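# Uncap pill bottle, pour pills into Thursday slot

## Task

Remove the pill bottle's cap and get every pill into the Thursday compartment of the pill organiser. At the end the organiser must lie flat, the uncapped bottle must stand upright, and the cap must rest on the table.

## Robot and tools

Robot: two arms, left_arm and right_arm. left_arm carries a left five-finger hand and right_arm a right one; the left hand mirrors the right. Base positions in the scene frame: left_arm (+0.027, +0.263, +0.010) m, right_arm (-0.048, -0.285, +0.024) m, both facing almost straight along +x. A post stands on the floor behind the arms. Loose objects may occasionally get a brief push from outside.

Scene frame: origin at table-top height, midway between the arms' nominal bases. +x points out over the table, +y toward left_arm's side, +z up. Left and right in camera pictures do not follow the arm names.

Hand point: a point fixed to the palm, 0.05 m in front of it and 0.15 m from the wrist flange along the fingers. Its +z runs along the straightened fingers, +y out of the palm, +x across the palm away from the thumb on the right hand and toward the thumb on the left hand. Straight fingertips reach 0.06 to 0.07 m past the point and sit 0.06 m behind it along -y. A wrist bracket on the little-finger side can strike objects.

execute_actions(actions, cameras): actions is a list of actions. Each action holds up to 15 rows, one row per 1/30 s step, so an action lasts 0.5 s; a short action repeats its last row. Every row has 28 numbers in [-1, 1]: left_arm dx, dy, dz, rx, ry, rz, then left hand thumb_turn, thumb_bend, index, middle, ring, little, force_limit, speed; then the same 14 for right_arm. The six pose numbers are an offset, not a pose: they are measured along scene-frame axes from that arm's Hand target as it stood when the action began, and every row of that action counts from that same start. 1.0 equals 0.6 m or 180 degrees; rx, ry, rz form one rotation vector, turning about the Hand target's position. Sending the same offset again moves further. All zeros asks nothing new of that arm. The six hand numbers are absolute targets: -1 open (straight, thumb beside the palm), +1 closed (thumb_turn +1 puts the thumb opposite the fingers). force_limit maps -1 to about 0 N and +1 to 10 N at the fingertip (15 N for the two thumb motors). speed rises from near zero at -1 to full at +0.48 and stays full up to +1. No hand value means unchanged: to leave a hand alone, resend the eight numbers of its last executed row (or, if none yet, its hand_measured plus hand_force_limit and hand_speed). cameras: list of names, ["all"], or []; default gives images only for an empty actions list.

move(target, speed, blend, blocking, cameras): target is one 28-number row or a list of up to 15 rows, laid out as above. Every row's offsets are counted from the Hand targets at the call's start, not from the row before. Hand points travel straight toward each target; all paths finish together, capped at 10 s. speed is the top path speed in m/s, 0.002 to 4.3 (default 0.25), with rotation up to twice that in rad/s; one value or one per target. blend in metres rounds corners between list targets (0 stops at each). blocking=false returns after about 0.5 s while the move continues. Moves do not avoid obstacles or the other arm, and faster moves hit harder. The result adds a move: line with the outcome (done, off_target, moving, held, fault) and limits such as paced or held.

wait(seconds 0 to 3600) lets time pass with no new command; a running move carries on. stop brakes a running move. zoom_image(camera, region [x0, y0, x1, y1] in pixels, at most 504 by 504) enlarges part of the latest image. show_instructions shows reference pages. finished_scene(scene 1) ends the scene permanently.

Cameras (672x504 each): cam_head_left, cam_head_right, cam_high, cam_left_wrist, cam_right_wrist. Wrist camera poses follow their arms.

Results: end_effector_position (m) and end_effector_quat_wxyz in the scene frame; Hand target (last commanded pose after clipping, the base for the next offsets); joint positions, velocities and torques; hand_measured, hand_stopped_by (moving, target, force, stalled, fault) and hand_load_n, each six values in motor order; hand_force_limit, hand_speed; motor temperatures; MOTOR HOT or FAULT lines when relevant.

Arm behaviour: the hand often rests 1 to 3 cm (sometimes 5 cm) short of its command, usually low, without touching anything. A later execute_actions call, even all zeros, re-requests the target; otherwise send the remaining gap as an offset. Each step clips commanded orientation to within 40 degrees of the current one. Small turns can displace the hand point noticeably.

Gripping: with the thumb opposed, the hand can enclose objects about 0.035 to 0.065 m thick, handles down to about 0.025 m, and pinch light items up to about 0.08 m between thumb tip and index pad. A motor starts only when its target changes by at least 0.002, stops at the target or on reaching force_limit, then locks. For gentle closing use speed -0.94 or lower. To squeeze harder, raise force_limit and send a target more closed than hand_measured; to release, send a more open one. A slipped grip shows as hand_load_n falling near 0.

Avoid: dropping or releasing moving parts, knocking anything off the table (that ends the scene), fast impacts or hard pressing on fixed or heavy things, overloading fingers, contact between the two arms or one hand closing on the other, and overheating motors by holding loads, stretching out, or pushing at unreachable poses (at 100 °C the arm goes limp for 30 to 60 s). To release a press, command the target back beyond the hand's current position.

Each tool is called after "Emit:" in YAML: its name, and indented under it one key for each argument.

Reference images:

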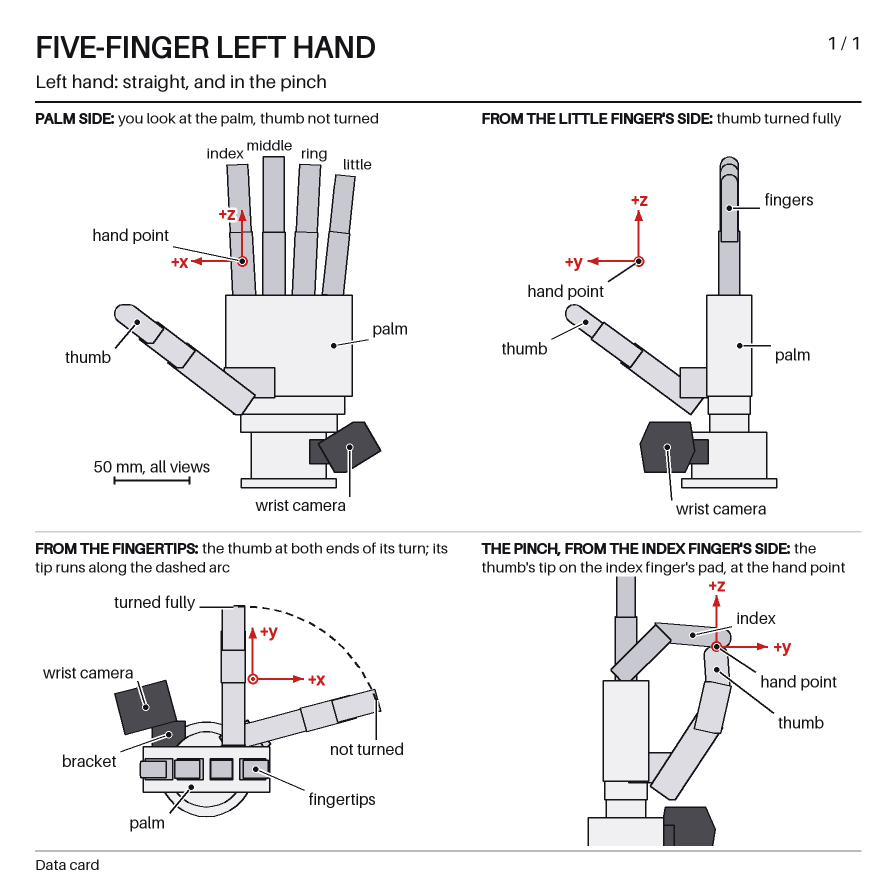

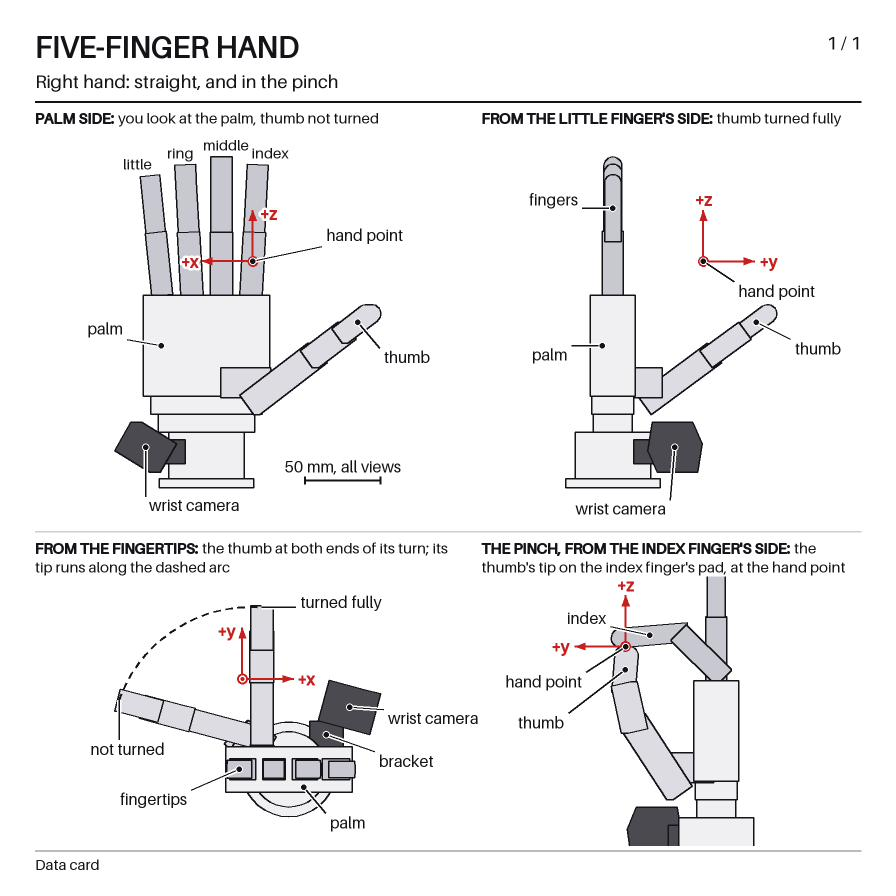

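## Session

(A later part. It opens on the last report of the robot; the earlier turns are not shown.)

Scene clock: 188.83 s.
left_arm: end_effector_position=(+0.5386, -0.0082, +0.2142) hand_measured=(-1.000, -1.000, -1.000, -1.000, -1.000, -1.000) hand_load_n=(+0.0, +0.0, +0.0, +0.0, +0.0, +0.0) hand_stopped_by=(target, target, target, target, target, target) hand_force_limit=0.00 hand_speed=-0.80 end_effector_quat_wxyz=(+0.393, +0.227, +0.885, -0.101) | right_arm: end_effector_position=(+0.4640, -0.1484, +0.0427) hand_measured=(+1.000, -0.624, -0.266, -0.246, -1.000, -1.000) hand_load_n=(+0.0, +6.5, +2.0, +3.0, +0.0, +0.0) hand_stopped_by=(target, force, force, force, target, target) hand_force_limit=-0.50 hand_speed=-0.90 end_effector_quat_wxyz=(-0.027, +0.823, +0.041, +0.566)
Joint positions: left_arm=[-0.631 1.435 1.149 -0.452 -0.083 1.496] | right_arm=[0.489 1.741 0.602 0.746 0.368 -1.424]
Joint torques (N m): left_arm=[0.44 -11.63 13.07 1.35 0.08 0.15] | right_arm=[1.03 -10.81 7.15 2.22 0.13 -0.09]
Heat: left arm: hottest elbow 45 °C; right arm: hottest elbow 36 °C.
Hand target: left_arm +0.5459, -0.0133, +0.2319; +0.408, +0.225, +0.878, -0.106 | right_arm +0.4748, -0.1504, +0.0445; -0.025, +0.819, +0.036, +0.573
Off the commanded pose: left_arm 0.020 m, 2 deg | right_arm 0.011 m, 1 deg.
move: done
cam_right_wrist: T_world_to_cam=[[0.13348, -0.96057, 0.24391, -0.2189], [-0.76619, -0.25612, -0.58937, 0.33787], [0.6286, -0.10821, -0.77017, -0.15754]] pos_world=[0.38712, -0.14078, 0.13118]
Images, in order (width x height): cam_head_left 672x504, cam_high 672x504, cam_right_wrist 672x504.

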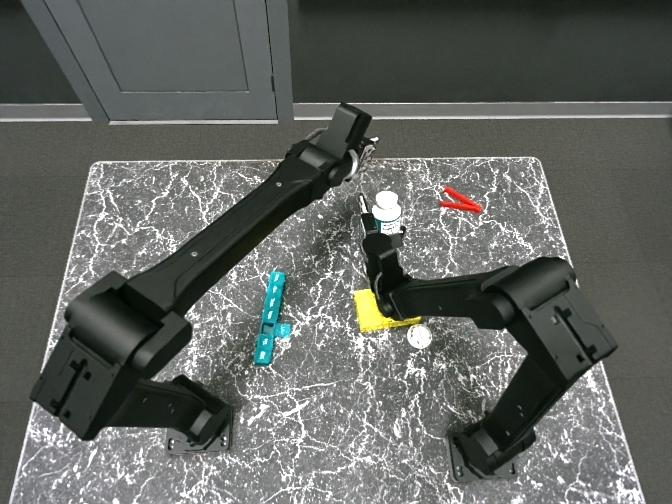

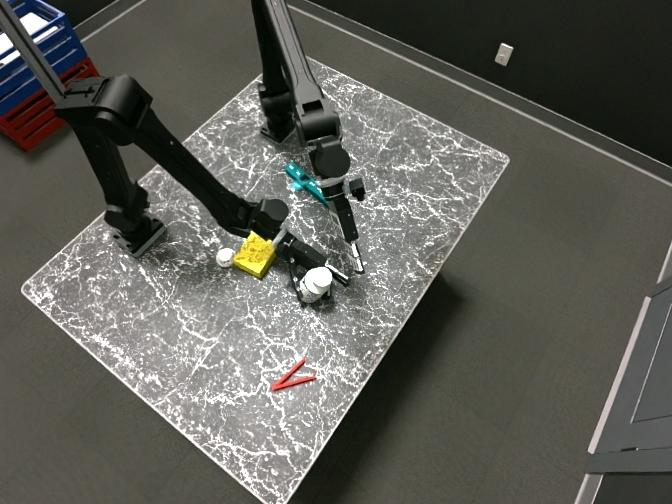

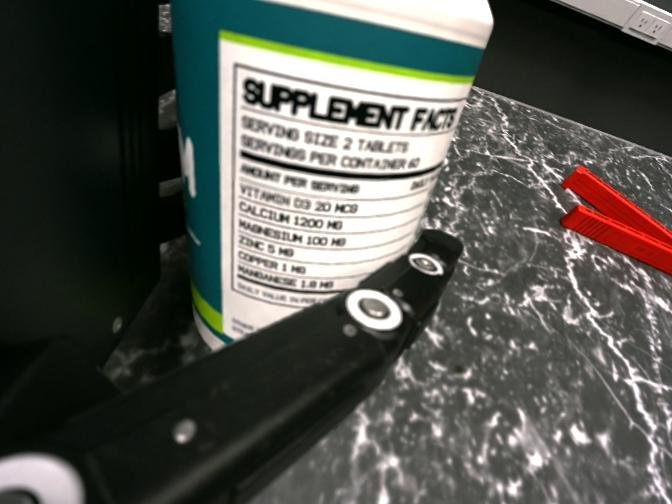

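Emit:
move:
  target: [0,0,0,0,0,0,-1,-1,-1,-1,-1,-1,0,-0.8,0,0,0,0,0,0,1,0.3,0.3,0.3,-1,-1,0.0,-0.9]

Scene clock: 195.70 s.
left_arm: end_effector_position=(+0.5386, -0.0082, +0.2142) hand_measured=(-1.000, -1.000, -1.000, -1.000, -1.000, -1.000) hand_load_n=(+0.0, +0.0, +0.0, +0.0, +0.0, +0.0) hand_stopped_by=(target, target, target, target, target, target) hand_force_limit=0.00 hand_speed=-0.80 end_effector_quat_wxyz=(+0.393, +0.227, +0.885, -0.101) | right_arm: end_effector_position=(+0.4639, -0.1485, +0.0424) hand_measured=(+1.000, -0.626, -0.230, -0.220, -1.000, -1.000) hand_load_n=(+0.0, +11.0, +5.5, +5.0, +0.0, +0.0) hand_stopped_by=(target, force, force, force, target, target) hand_force_limit=0.00 hand_speed=-0.90 end_effector_quat_wxyz=(-0.027, +0.823, +0.041, +0.566)
Joint positions: left_arm=[-0.631 1.435 1.149 -0.452 -0.083 1.496] | right_arm=[0.489 1.742 0.602 0.746 0.368 -1.424]
Joint torques (N m): left_arm=[0.5 -11.52 13.09 1.33 0.08 0.14] | right_arm=[0.97 -10.87 7.13 2.22 0.13 -0.1]
Heat: left arm: hottest elbow 45 °C; right arm: hottest elbow 36 °C.
Hand target: left_arm +0.5459, -0.0133, +0.2319; +0.408, +0.225, +0.878, -0.106 | right_arm +0.4748, -0.1504, +0.0443; -0.025, +0.819, +0.036, +0.573
Off the commanded pose: left_arm 0.020 m, 2 deg | right_arm 0.011 m, 1 deg.
move: done

Emit:
move:
  target: [-0.3265,0.2222,0.2135,-0.3832,0.1397,0.3401,1,-1,-0.5,-0.5,-1,-1,0,0,0,0,0.12,0,0,0,1,0.3,0.3,0.3,-1,-1,0.0,-0.9]
  speed: 0.15
  cameras: ["all"]

Scene clock: 256.57 s.
left_arm: end_effector_position=(+0.3510, +0.1155, +0.3601) hand_measured=(+1.000, -1.000, -0.500, -0.500, -1.000, -1.000) hand_load_n=(+0.0, +0.0, +0.0, +0.0, +0.0, +0.0) hand_stopped_by=(target, target, target, target, target, target) hand_force_limit=0.00 hand_speed=0.00 end_effector_quat_wxyz=(+0.275, -0.496, +0.724, -0.392) | right_arm: end_effector_position=(+0.4596, -0.1508, +0.0968) hand_measured=(+1.000, -0.626, -0.230, -0.220, -1.000, -1.000) hand_load_n=(+0.0, +11.0, +5.5, +5.0, +0.0, +0.0) hand_stopped_by=(target, force, force, force, target, target) hand_force_limit=0.00 hand_speed=-0.90 end_effector_quat_wxyz=(-0.024, +0.828, +0.043, +0.559)
Joint positions: left_arm=[-0.349 0.764 1.041 -0.848 0.022 0.025] | right_arm=[0.489 1.553 0.62 0.521 0.368 -1.424]
Joint torques (N m): left_arm=[1.85 -3.25 10.95 0.99 0.31 0.04] | right_arm=[1.03 -12.4 9.96 1.24 0.15 -0.1]
Heat: left arm: hottest elbow 45 °C; right arm: hottest elbow 36 °C.
Hand target: left_arm +0.3500, +0.1200, +0.3601; +0.274, -0.505, +0.719, -0.391 | right_arm +0.4748, -0.1504, +0.1164; -0.025, +0.819, +0.036, +0.573
Off the commanded pose: left_arm 0.005 m, 1 deg | right_arm 0.025 m, 2 deg.
move: off_target (right_arm)
cam_left_wrist: T_world_to_cam=[[0.35558, -0.49184, 0.79477, -0.34889], [-0.85538, -0.51395, 0.06465, 0.33017], [0.37667, -0.70282, -0.60346, 0.2798]] pos_world=[0.30109, 0.19474, 0.42479]
cam_right_wrist: T_world_to_cam=[[0.13782, -0.95823, 0.25059, -0.23605], [-0.77633, -0.26163, -0.57346, 0.36807], [0.61507, -0.11551, -0.77997, -0.10734]] pos_world=[0.3843, -0.14229, 0.1865]

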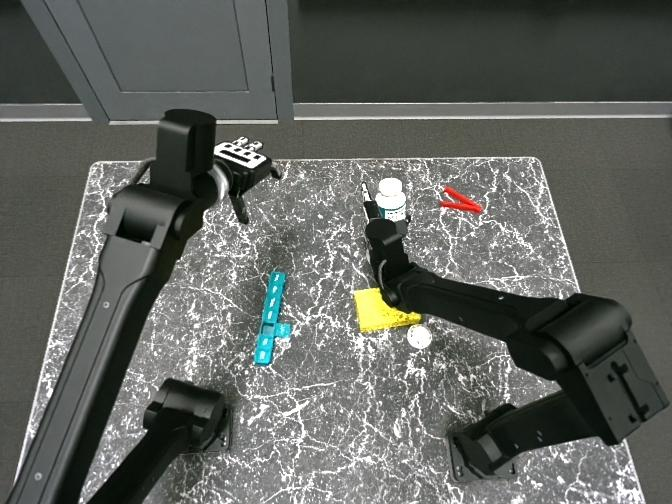

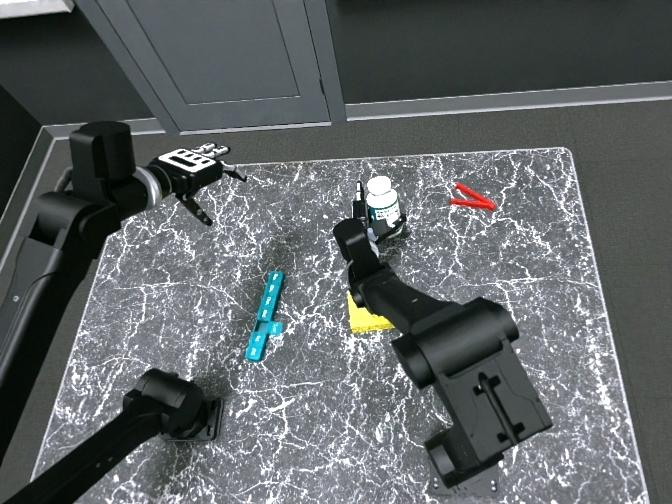

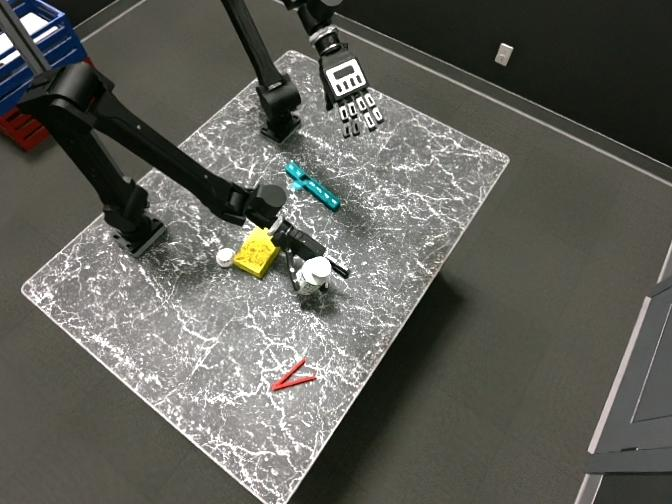

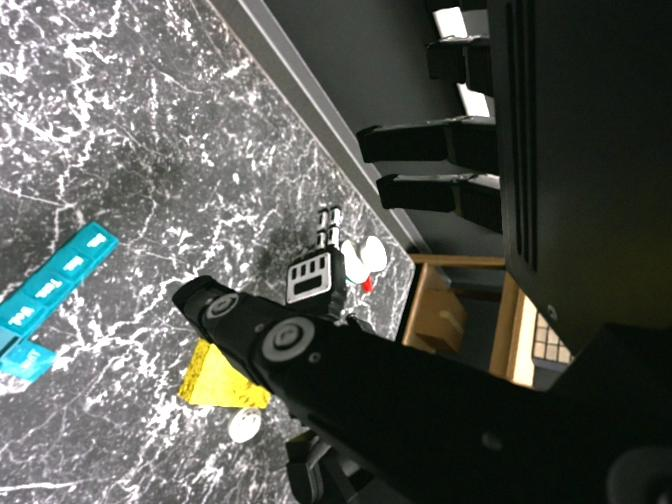

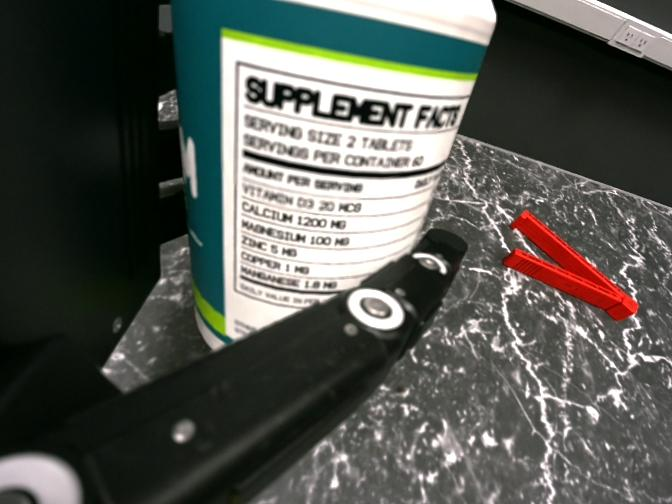

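Emit:
move:
  target: [0,0,0,0,0,0,1,-1,-0.5,-0.5,-1,-1,0,0,-0.1247,0.0507,0.1727,-0.0244,-0.1104,-0.1926,1,0.3,0.3,0.3,-1,-1,0.0,-0.9]
  speed: 0.12
  cameras: ["all"]

Scene clock: 263.40 s.
left_arm: end_effector_position=(+0.3510, +0.1154, +0.3601) hand_measured=(+1.000, -1.000, -0.500, -0.500, -1.000, -1.000) hand_load_n=(+0.0, +0.5, +0.0, +0.0, +0.0, +0.0) hand_stopped_by=(target, target, target, target, target, target) hand_force_limit=0.00 hand_speed=0.00 end_effector_quat_wxyz=(+0.275, -0.497, +0.724, -0.392) | right_arm: end_effector_position=(+0.3936, -0.1352, +0.2140) hand_measured=(+1.000, -0.626, -0.230, -0.220, -1.000, -1.000) hand_load_n=(+0.0, +11.0, +5.5, +4.5, +0.0, +0.0) hand_stopped_by=(target, force, force, force, target, target) hand_force_limit=0.00 hand_speed=-0.90 end_effector_quat_wxyz=(+0.194, +0.688, -0.181, +0.675)
Joint positions: left_arm=[-0.349 0.764 1.041 -0.848 0.022 0.024] | right_arm=[0.776 1.591 0.762 0.776 1.316 -1.543]
Joint torques (N m): left_arm=[1.85 -3.25 10.93 0.96 0.31 0.05] | right_arm=[3.31 -10.64 10.06 1.88 0.14 -0.13]
Heat: left arm: hottest elbow 44 °C; right arm: hottest elbow 37 °C.
Hand target: left_arm +0.3500, +0.1200, +0.3601; +0.274, -0.505, +0.719, -0.391 | right_arm +0.3999, -0.1200, +0.2200; +0.183, +0.683, -0.183, +0.683
Off the commanded pose: left_arm 0.005 m, 1 deg | right_arm 0.018 m, 2 deg.
move: off_target (right_arm)
cam_left_wrist: T_world_to_cam=[[0.356, -0.49118, 0.79499, -0.34924], [-0.85512, -0.51432, 0.06516, 0.32995], [0.37687, -0.70301, -0.60311, 0.27963]] pos_world=[0.30109, 0.19474, 0.42479]
cam_right_wrist: T_world_to_cam=[[-0.53339, -0.80358, 0.26409, 0.04081], [-0.56228, 0.1036, -0.82043, 0.40602], [0.63193, -0.5861, -0.5071, -0.10217]] pos_world=[0.31463, -0.06915, 0.27053]

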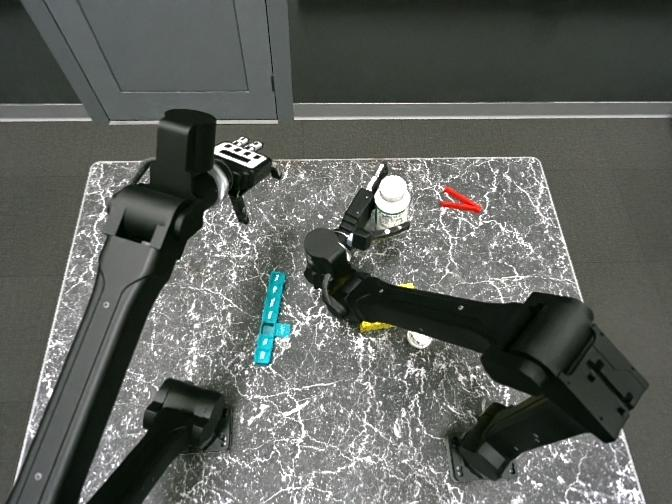

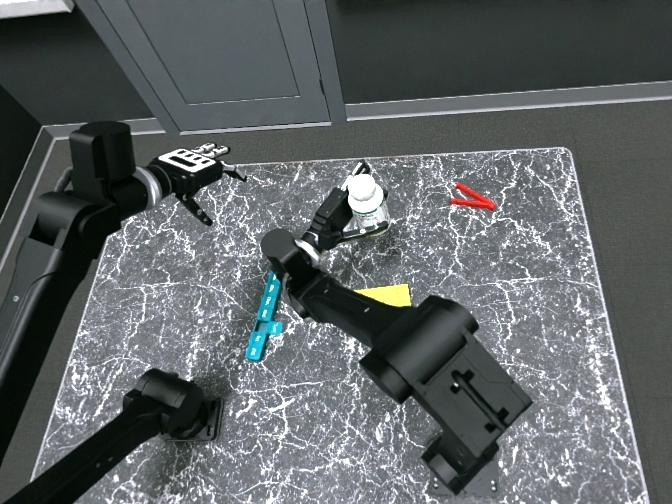

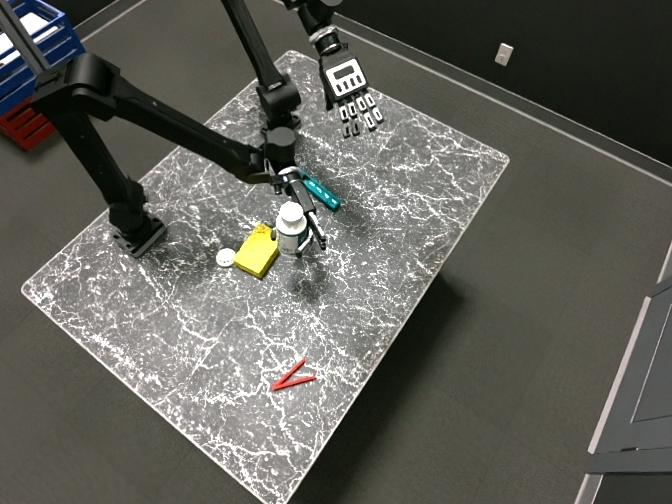

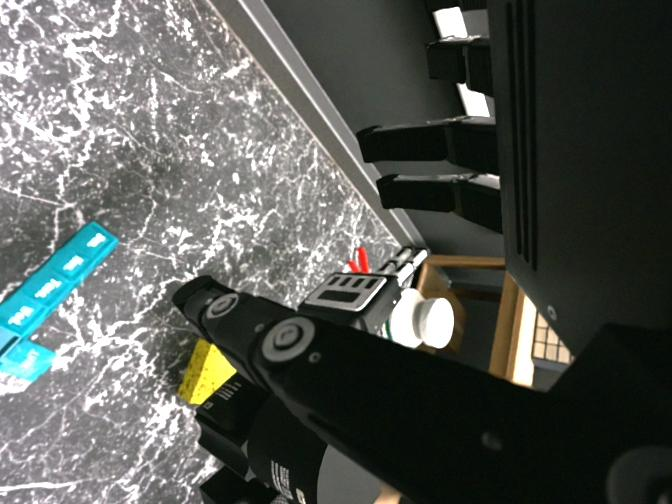

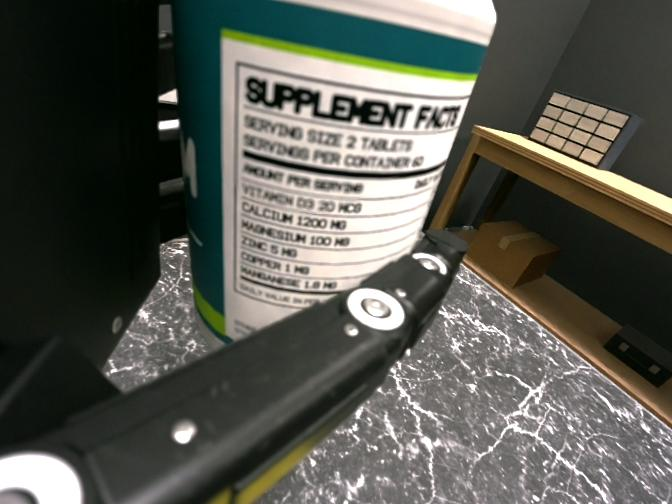

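Emit:
move:
  target: [0.061,-0.4123,0.0667,0,0,-0.2222,1,-1,-0.5,-0.5,-1,-1,0,0,0,0,0,0,0,0,1,0.3,0.3,0.3,-1,-1,0.0,-0.9]
  speed: 0.15
  cameras: ["all"]

Scene clock: 302.23 s.
left_arm: end_effector_position=(+0.3834, -0.1156, +0.3725) hand_measured=(+1.000, -1.000, -0.500, -0.500, -1.000, -1.000) hand_load_n=(+0.0, +0.0, +0.0, +0.0, -0.5, +0.0) hand_stopped_by=(target, target, target, target, target, target) hand_force_limit=0.00 hand_speed=0.00 end_effector_quat_wxyz=(+0.113, -0.246, +0.855, -0.442) | right_arm: end_effector_position=(+0.3936, -0.1352, +0.2141) hand_measured=(+1.000, -0.626, -0.230, -0.220, -1.000, -1.000) hand_load_n=(+0.0, +11.0, +5.5, +4.5, +0.0, +0.0) hand_stopped_by=(target, force, force, force, target, target) hand_force_limit=0.00 hand_speed=-0.90 end_effector_quat_wxyz=(+0.194, +0.688, -0.181, +0.675)
Joint positions: left_arm=[-0.687 1.272 1.42 -0.804 0.298 0.193] | right_arm=[0.776 1.591 0.762 0.776 1.316 -1.543]
Joint torques (N m): left_arm=[-0.73 -8.82 16.14 1.21 0.45 0.23] | right_arm=[3.31 -10.87 9.94 1.7 0.14 -0.09]
Heat: left arm: hottest elbow 42 °C; right arm: hottest elbow 36 °C.
Hand target: left_arm +0.3864, -0.1274, +0.4000; +0.123, -0.228, +0.848, -0.461 | right_arm +0.3994, -0.1204, +0.2199; +0.183, +0.685, -0.184, +0.681 (not the last commanded pose)
Off the commanded pose: left_arm 0.030 m, 3 deg | right_arm 0.017 m, 2 deg.
move: off_target (left_arm)
cam_left_wrist: T_world_to_cam=[[0.02229, -0.62749, 0.7783, -0.36563], [-0.98581, 0.11576, 0.12157, 0.33999], [-0.16638, -0.76997, -0.61601, 0.31787]] pos_world=[0.39621, -0.02404, 0.43905]
cam_right_wrist: T_world_to_cam=[[-0.53332, -0.8035, 0.2645, 0.04073], [-0.5625, 0.10332, -0.82031, 0.40611], [0.63179, -0.58627, -0.50707, -0.10204]] pos_world=[0.31463, -0.06906, 0.27063]

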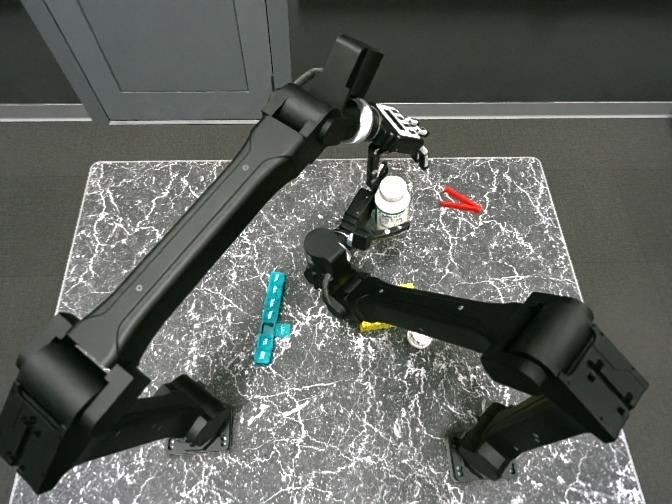

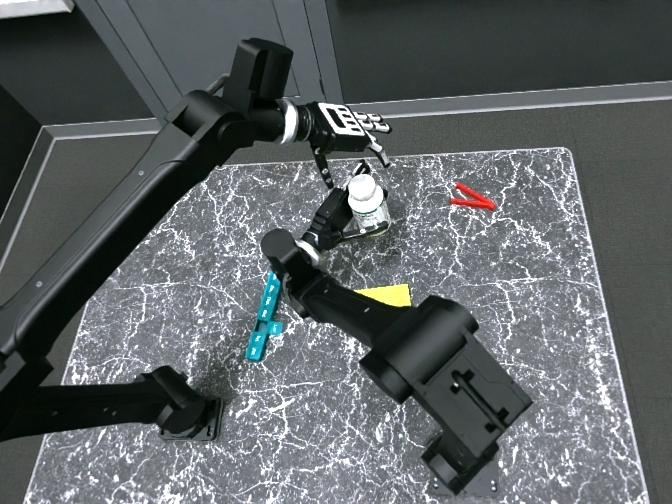

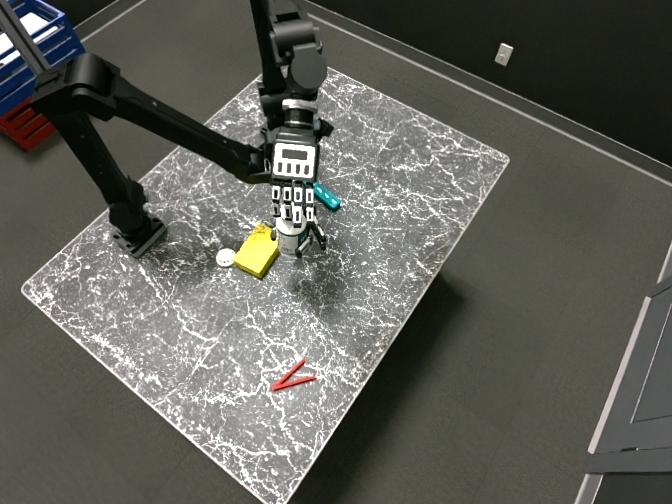

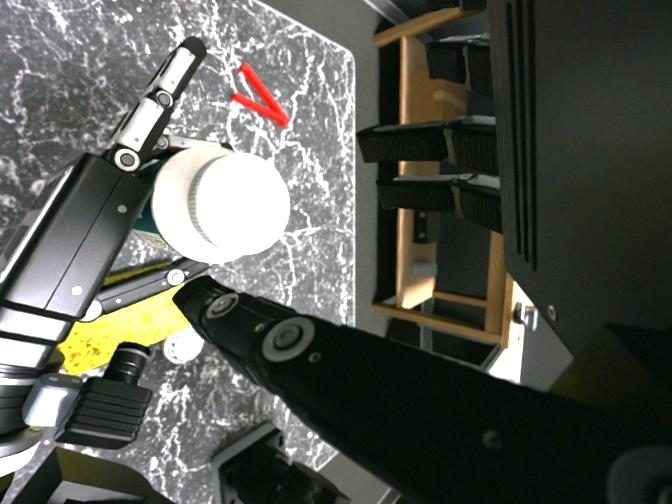

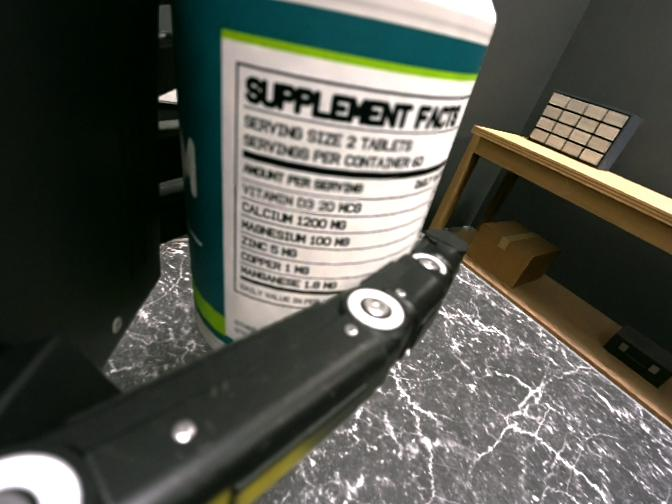

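Emit:
zoom_image:
  camera: "cam_left_wrist"
  region: [130, 120, 310, 290]

Scaled by 2.800 from the camera's image (finer frame: 960x720).

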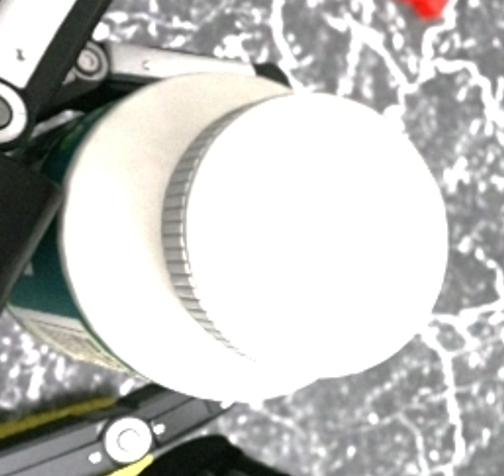

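Emit:
move:
  target: [-0.0068,-0.0122,-0.0458,0,0,0.1111,1,-0.7,-0.5,-0.5,-1,-1,0,0,0,0,0,0,0,0,1,0.3,0.3,0.3,-1,-1,0.0,-0.9]
  speed: 0.1
  cameras: ["cam_left_wrist","cam_head_left","cam_high"]

Scene clock: 326.60 s.
left_arm: end_effector_position=(+0.3874, -0.1290, +0.3615) hand_measured=(+1.000, -0.700, -0.500, -0.500, -1.000, -1.000) hand_load_n=(+0.0, +0.0, +0.0, -0.5, +0.0, +0.0) hand_stopped_by=(target, target, target, target, target, target) hand_force_limit=0.00 hand_speed=0.00 end_effector_quat_wxyz=(+0.200, -0.376, +0.803, -0.417) | right_arm: end_effector_position=(+0.3936, -0.1352, +0.2141) hand_measured=(+1.000, -0.626, -0.230, -0.220, -1.000, -1.000) hand_load_n=(+0.0, +11.0, +5.5, +4.5, +0.0, +0.0) hand_stopped_by=(target, force, force, force, target, target) hand_force_limit=0.00 hand_speed=-0.90 end_effector_quat_wxyz=(+0.194, +0.688, -0.181, +0.675)
Joint positions: left_arm=[-0.812 1.246 1.36 -0.727 -0.09 -0.054] | right_arm=[0.776 1.591 0.762 0.776 1.316 -1.543]
Joint torques (N m): left_arm=[-0.79 -10.23 11.18 1.98 -0.06 0.07] | right_arm=[3.37 -10.87 9.95 1.7 0.14 -0.09]
Heat: left arm: hottest elbow 43 °C; right arm: hottest elbow 36 °C.
Hand target: left_arm +0.3824, -0.1348, +0.3725; +0.202, -0.372, +0.796, -0.433 | right_arm +0.3994, -0.1204, +0.2199; +0.183, +0.685, -0.184, +0.681
Off the commanded pose: left_arm 0.013 m, 2 deg | right_arm 0.017 m, 2 deg.
move: off_target (left_arm)
cam_left_wrist: T_world_to_cam=[[0.203, -0.59786, 0.77547, -0.43077], [-0.9727, -0.21406, 0.0896, 0.31068], [0.11243, -0.77249, -0.62499, 0.19636]] pos_world=[0.36757, -0.03935, 0.42894]
Images, in order (width x height): cam_head_left 672x504, cam_high 672x504, cam_left_wrist 672x504.

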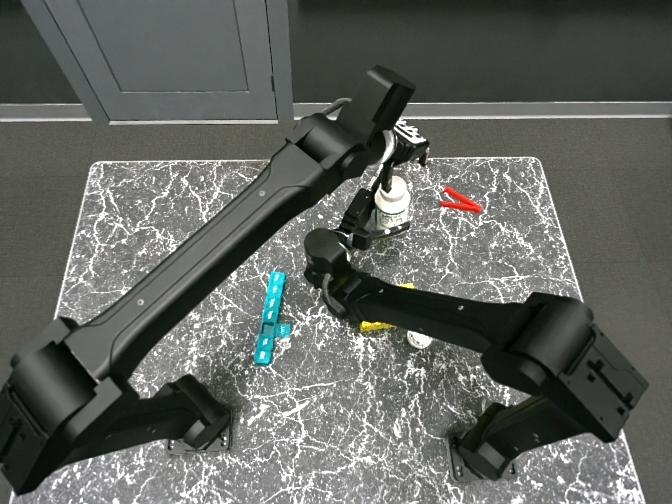

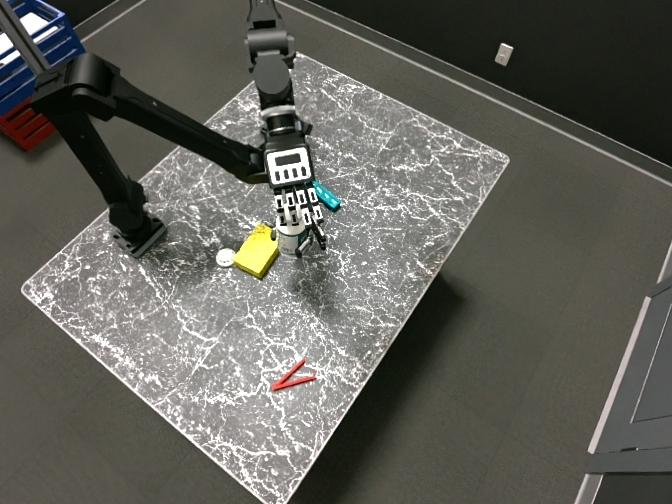

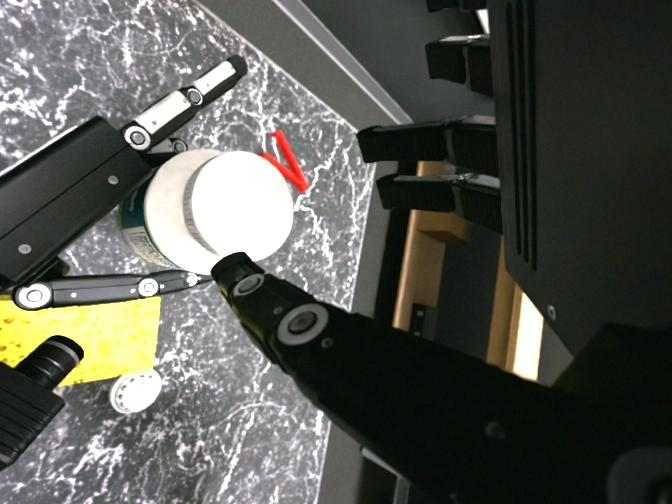

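Emit:
move:
  target: [-0.0113,0.0085,-0.0692,0,0,0,1,-0.7,-0.5,-0.5,-1,-1,0,0,0,0,0,0,0,0,1,0.3,0.3,0.3,-1,-1,0.0,-0.9]
  speed: 0.08
  cameras: ["cam_left_wrist","cam_head_left","cam_head_right","cam_high"]

Scene clock: 332.90 s.
left_arm: end_effector_position=(+0.3802, -0.1229, +0.3206) hand_measured=(+1.000, -0.700, -0.500, -0.500, -1.000, -1.000) hand_load_n=(+0.0, +0.0, +0.0, +0.0, +0.0, +0.0) hand_stopped_by=(target, target, target, target, target, target) hand_force_limit=0.00 hand_speed=0.00 end_effector_quat_wxyz=(+0.200, -0.377, +0.802, -0.418) | right_arm: end_effector_position=(+0.3936, -0.1352, +0.2141) hand_measured=(+1.000, -0.626, -0.230, -0.220, -1.000, -1.000) hand_load_n=(+0.0, +11.0, +5.5, +5.0, +0.0, +0.0) hand_stopped_by=(target, force, force, force, target, target) hand_force_limit=0.00 hand_speed=-0.90 end_effector_quat_wxyz=(+0.194, +0.688, -0.181, +0.675)
Joint positions: left_arm=[-0.815 1.214 1.226 -0.623 -0.093 -0.057] | right_arm=[0.776 1.591 0.762 0.776 1.316 -1.543]
Joint torques (N m): left_arm=[-0.97 -9.64 11.25 1.96 -0.07 0.05] | right_arm=[3.31 -10.81 9.96 1.7 0.14 -0.09]
Heat: left arm: hottest elbow 43 °C; right arm: hottest elbow 37 °C.
Hand target: left_arm +0.3757, -0.1296, +0.3309; +0.202, -0.372, +0.796, -0.433 | right_arm +0.3994, -0.1204, +0.2199; +0.183, +0.685, -0.184, +0.681
Off the commanded pose: left_arm 0.013 m, 2 deg | right_arm 0.017 m, 2 deg.
move: off_target (left_arm)
cam_left_wrist: T_world_to_cam=[[0.20329, -0.59657, 0.77639, -0.39425], [-0.97247, -0.2153, 0.0892, 0.3085], [0.11395, -0.77314, -0.62391, 0.17529]] pos_world=[0.36018, -0.03325, 0.38794]
Images, in order (width x height): cam_head_left 672x504, cam_head_right 672x504, cam_high 672x504, cam_left_wrist 672x504.

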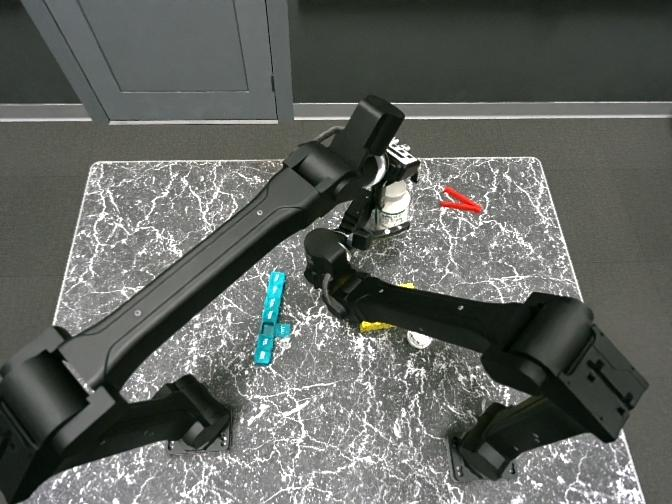

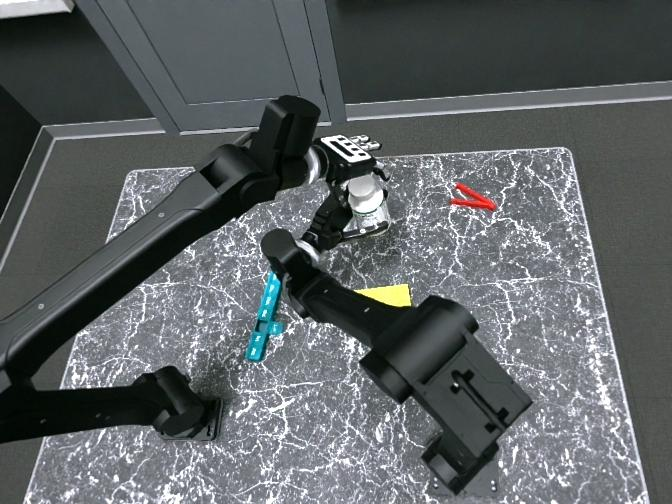

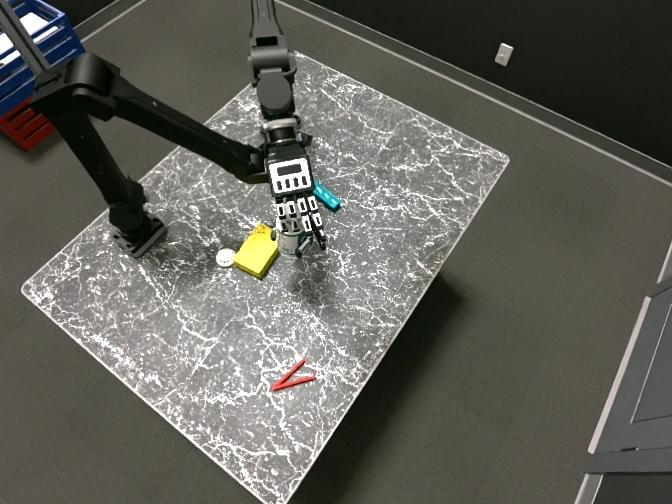

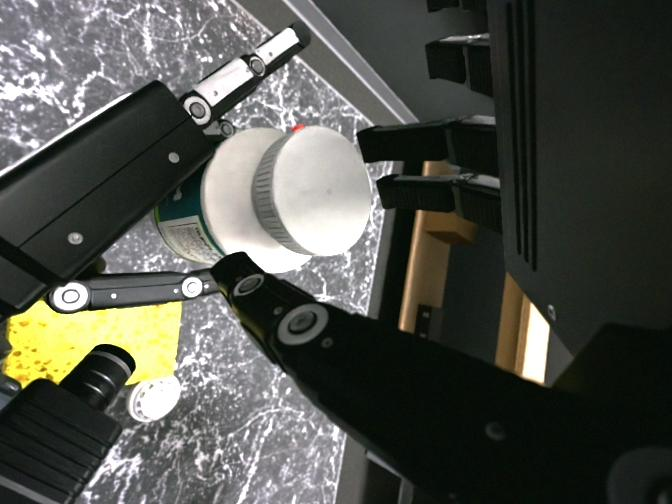

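Emit:
zoom_image:
  camera: "cam_left_wrist"
  region: [180, 80, 420, 330]

Emit:
zoom_image:
  camera: "cam_high"
  region: [240, 150, 360, 270]

Scaled by 2.016 from the camera's image (finer frame: 960x720).

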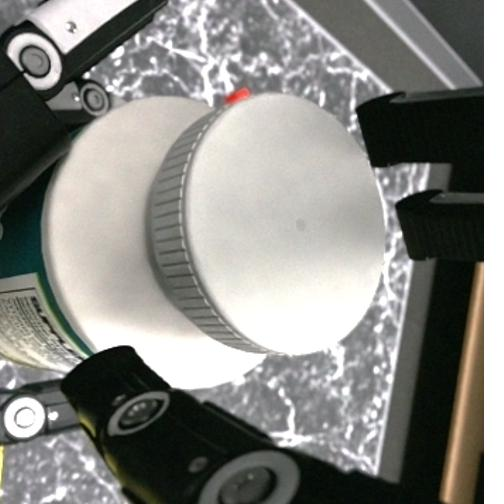

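Scaled by 4.200 from the camera's image (finer frame: 960x720).

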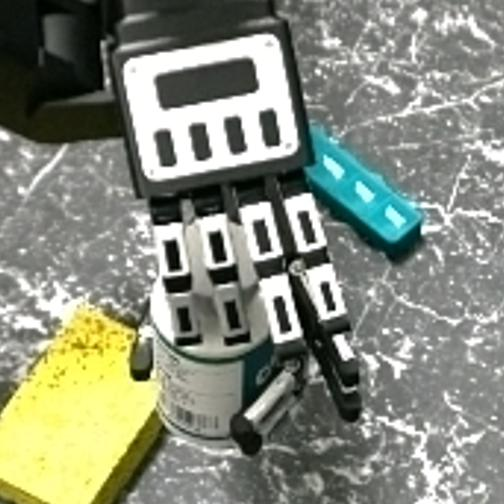

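Emit:
move:
  target: [0.004,-0.0033,-0.0293,0,0,0,1,-0.7,-0.5,-0.5,-1,-1,0,0,0,0,0,0,0,0,1,0.3,0.3,0.3,-1,-1,0.0,-0.9]
  speed: 0.08
  cameras: ["cam_left_wrist","cam_high","cam_right_wrist"]

Scene clock: 342.27 s.
left_arm: end_effector_position=(+0.3811, -0.1239, +0.3071) hand_measured=(+1.000, -0.700, -0.500, -0.500, -1.000, -1.000) hand_load_n=(+0.0, +0.0, +0.0, +0.0, +0.0, +0.0) hand_stopped_by=(target, target, target, target, target, target) hand_force_limit=0.00 hand_speed=0.00 end_effector_quat_wxyz=(+0.201, -0.376, +0.801, -0.421) | right_arm: end_effector_position=(+0.3936, -0.1352, +0.2141) hand_measured=(+1.000, -0.626, -0.230, -0.220, -1.000, -1.000) hand_load_n=(+0.0, +11.0, +5.5, +4.5, +0.0, +0.0) hand_stopped_by=(target, force, force, force, target, target) hand_force_limit=0.00 hand_speed=-0.90 end_effector_quat_wxyz=(+0.194, +0.688, -0.181, +0.675)
Joint positions: left_arm=[-0.815 1.213 1.186 -0.576 -0.093 -0.057] | right_arm=[0.776 1.591 0.762 0.776 1.316 -1.543]
Joint torques (N m): left_arm=[-0.85 -9 11.37 1.98 -0.04 0.06] | right_arm=[3.31 -10.87 9.96 1.7 0.14 -0.09]
Heat: left arm: hottest elbow 43 °C; right arm: hottest elbow 37 °C.
Hand target: left_arm +0.3781, -0.1316, +0.3136; +0.202, -0.372, +0.796, -0.433 | right_arm +0.3994, -0.1204, +0.2199; +0.183, +0.685, -0.184, +0.681
Off the commanded pose: left_arm 0.010 m, 2 deg | right_arm 0.017 m, 2 deg.
move: done
cam_left_wrist: T_world_to_cam=[[0.19891, -0.59214, 0.7809, -0.38376], [-0.97296, -0.21477, 0.08497, 0.312], [0.1174, -0.77669, -0.61885, 0.1627]] pos_world=[0.36079, -0.03387, 0.37385]
cam_right_wrist: T_world_to_cam=[[-0.53332, -0.8035, 0.2645, 0.04073], [-0.5625, 0.10332, -0.82031, 0.40611], [0.63179, -0.58627, -0.50707, -0.10204]] pos_world=[0.31463, -0.06906, 0.27063]
Images, in order (width x height): cam_high 672x504, cam_left_wrist 672x504, cam_right_wrist 672x504.

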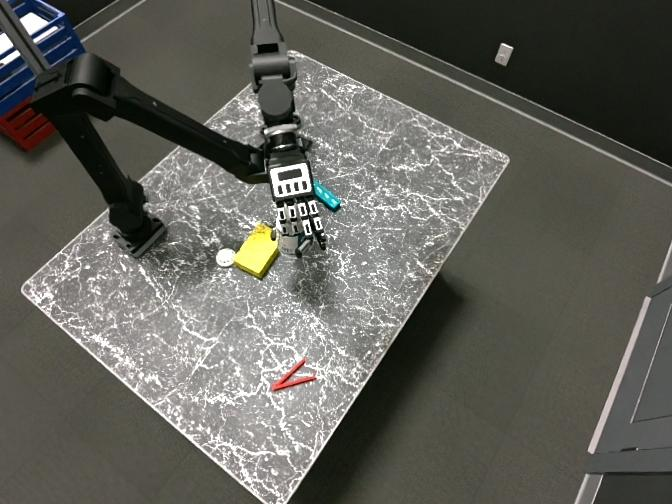

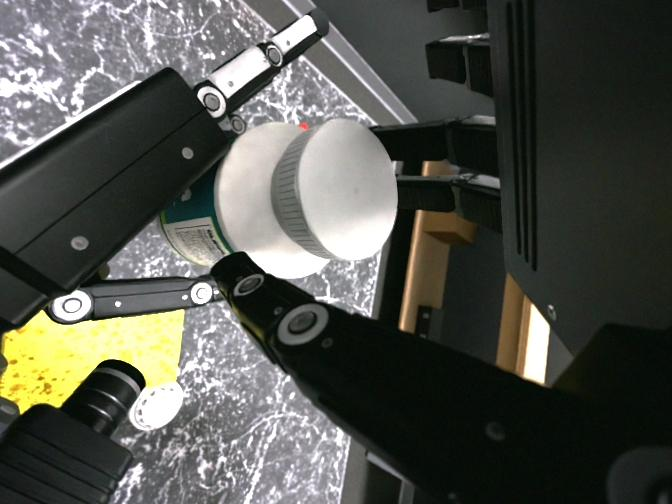

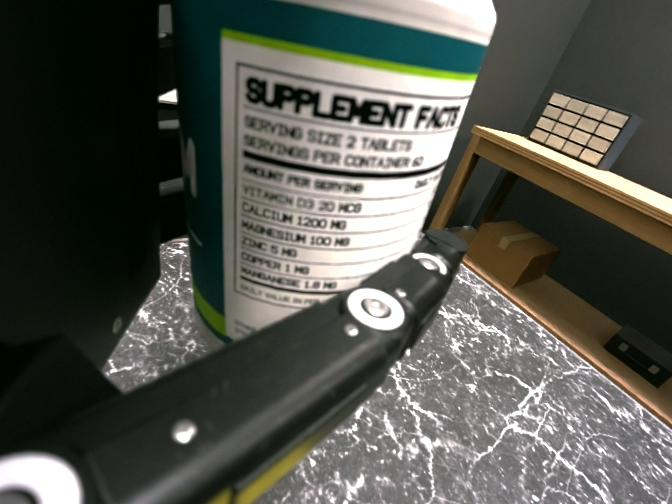

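Emit:
move:
  target: [0.002,-0.001,-0.008,0,0,0,1,-0.7,-0.5,-0.5,-1,-1,0,0,0,0,0,0,0,0,1,0.3,0.3,0.3,-1,-1,0.0,-0.9]
  speed: 0.08
  cameras: ["cam_left_wrist"]

Scene clock: 344.93 s.
left_arm: end_effector_position=(+0.3817, -0.1244, +0.3046) hand_measured=(+1.000, -0.700, -0.500, -0.500, -1.000, -1.000) hand_load_n=(+0.0, +0.0, +0.0, +0.5, +0.0, +0.0) hand_stopped_by=(target, target, target, target, target, target) hand_force_limit=0.00 hand_speed=0.00 end_effector_quat_wxyz=(+0.202, -0.376, +0.800, -0.423) | right_arm: end_effector_position=(+0.3936, -0.1352, +0.2141) hand_measured=(+1.000, -0.626, -0.230, -0.220, -1.000, -1.000) hand_load_n=(+0.0, +11.0, +5.5, +4.5, +0.0, +0.0) hand_stopped_by=(target, force, force, force, target, target) hand_force_limit=0.00 hand_speed=-0.90 end_effector_quat_wxyz=(+0.194, +0.688, -0.181, +0.675)
Joint positions: left_arm=[-0.815 1.213 1.177 -0.563 -0.093 -0.057] | right_arm=[0.776 1.591 0.762 0.776 1.316 -1.543]
Joint torques (N m): left_arm=[-0.79 -8.7 11.28 2 0 0.07] | right_arm=[3.37 -10.87 9.95 1.7 0.14 -0.09]
Heat: left arm: hottest elbow 43 °C; right arm: hottest elbow 37 °C.
Hand target: left_arm +0.3793, -0.1322, +0.3086; +0.202, -0.372, +0.796, -0.433 | right_arm +0.3994, -0.1204, +0.2199; +0.183, +0.685, -0.184, +0.681
Off the commanded pose: left_arm 0.009 m, 1 deg | right_arm 0.017 m, 2 deg.
move: done
cam_left_wrist: T_world_to_cam=[[0.19658, -0.58977, 0.78328, -0.3817], [-0.97322, -0.21447, 0.08276, 0.3134], [0.11918, -0.77857, -0.61614, 0.15892]] pos_world=[0.3611, -0.03418, 0.37096]

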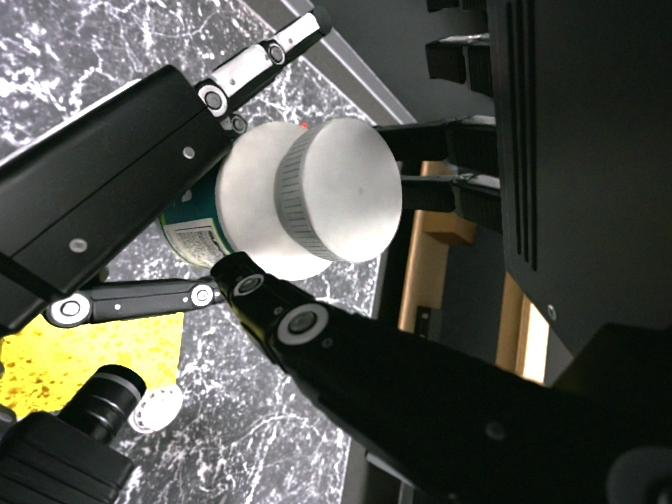

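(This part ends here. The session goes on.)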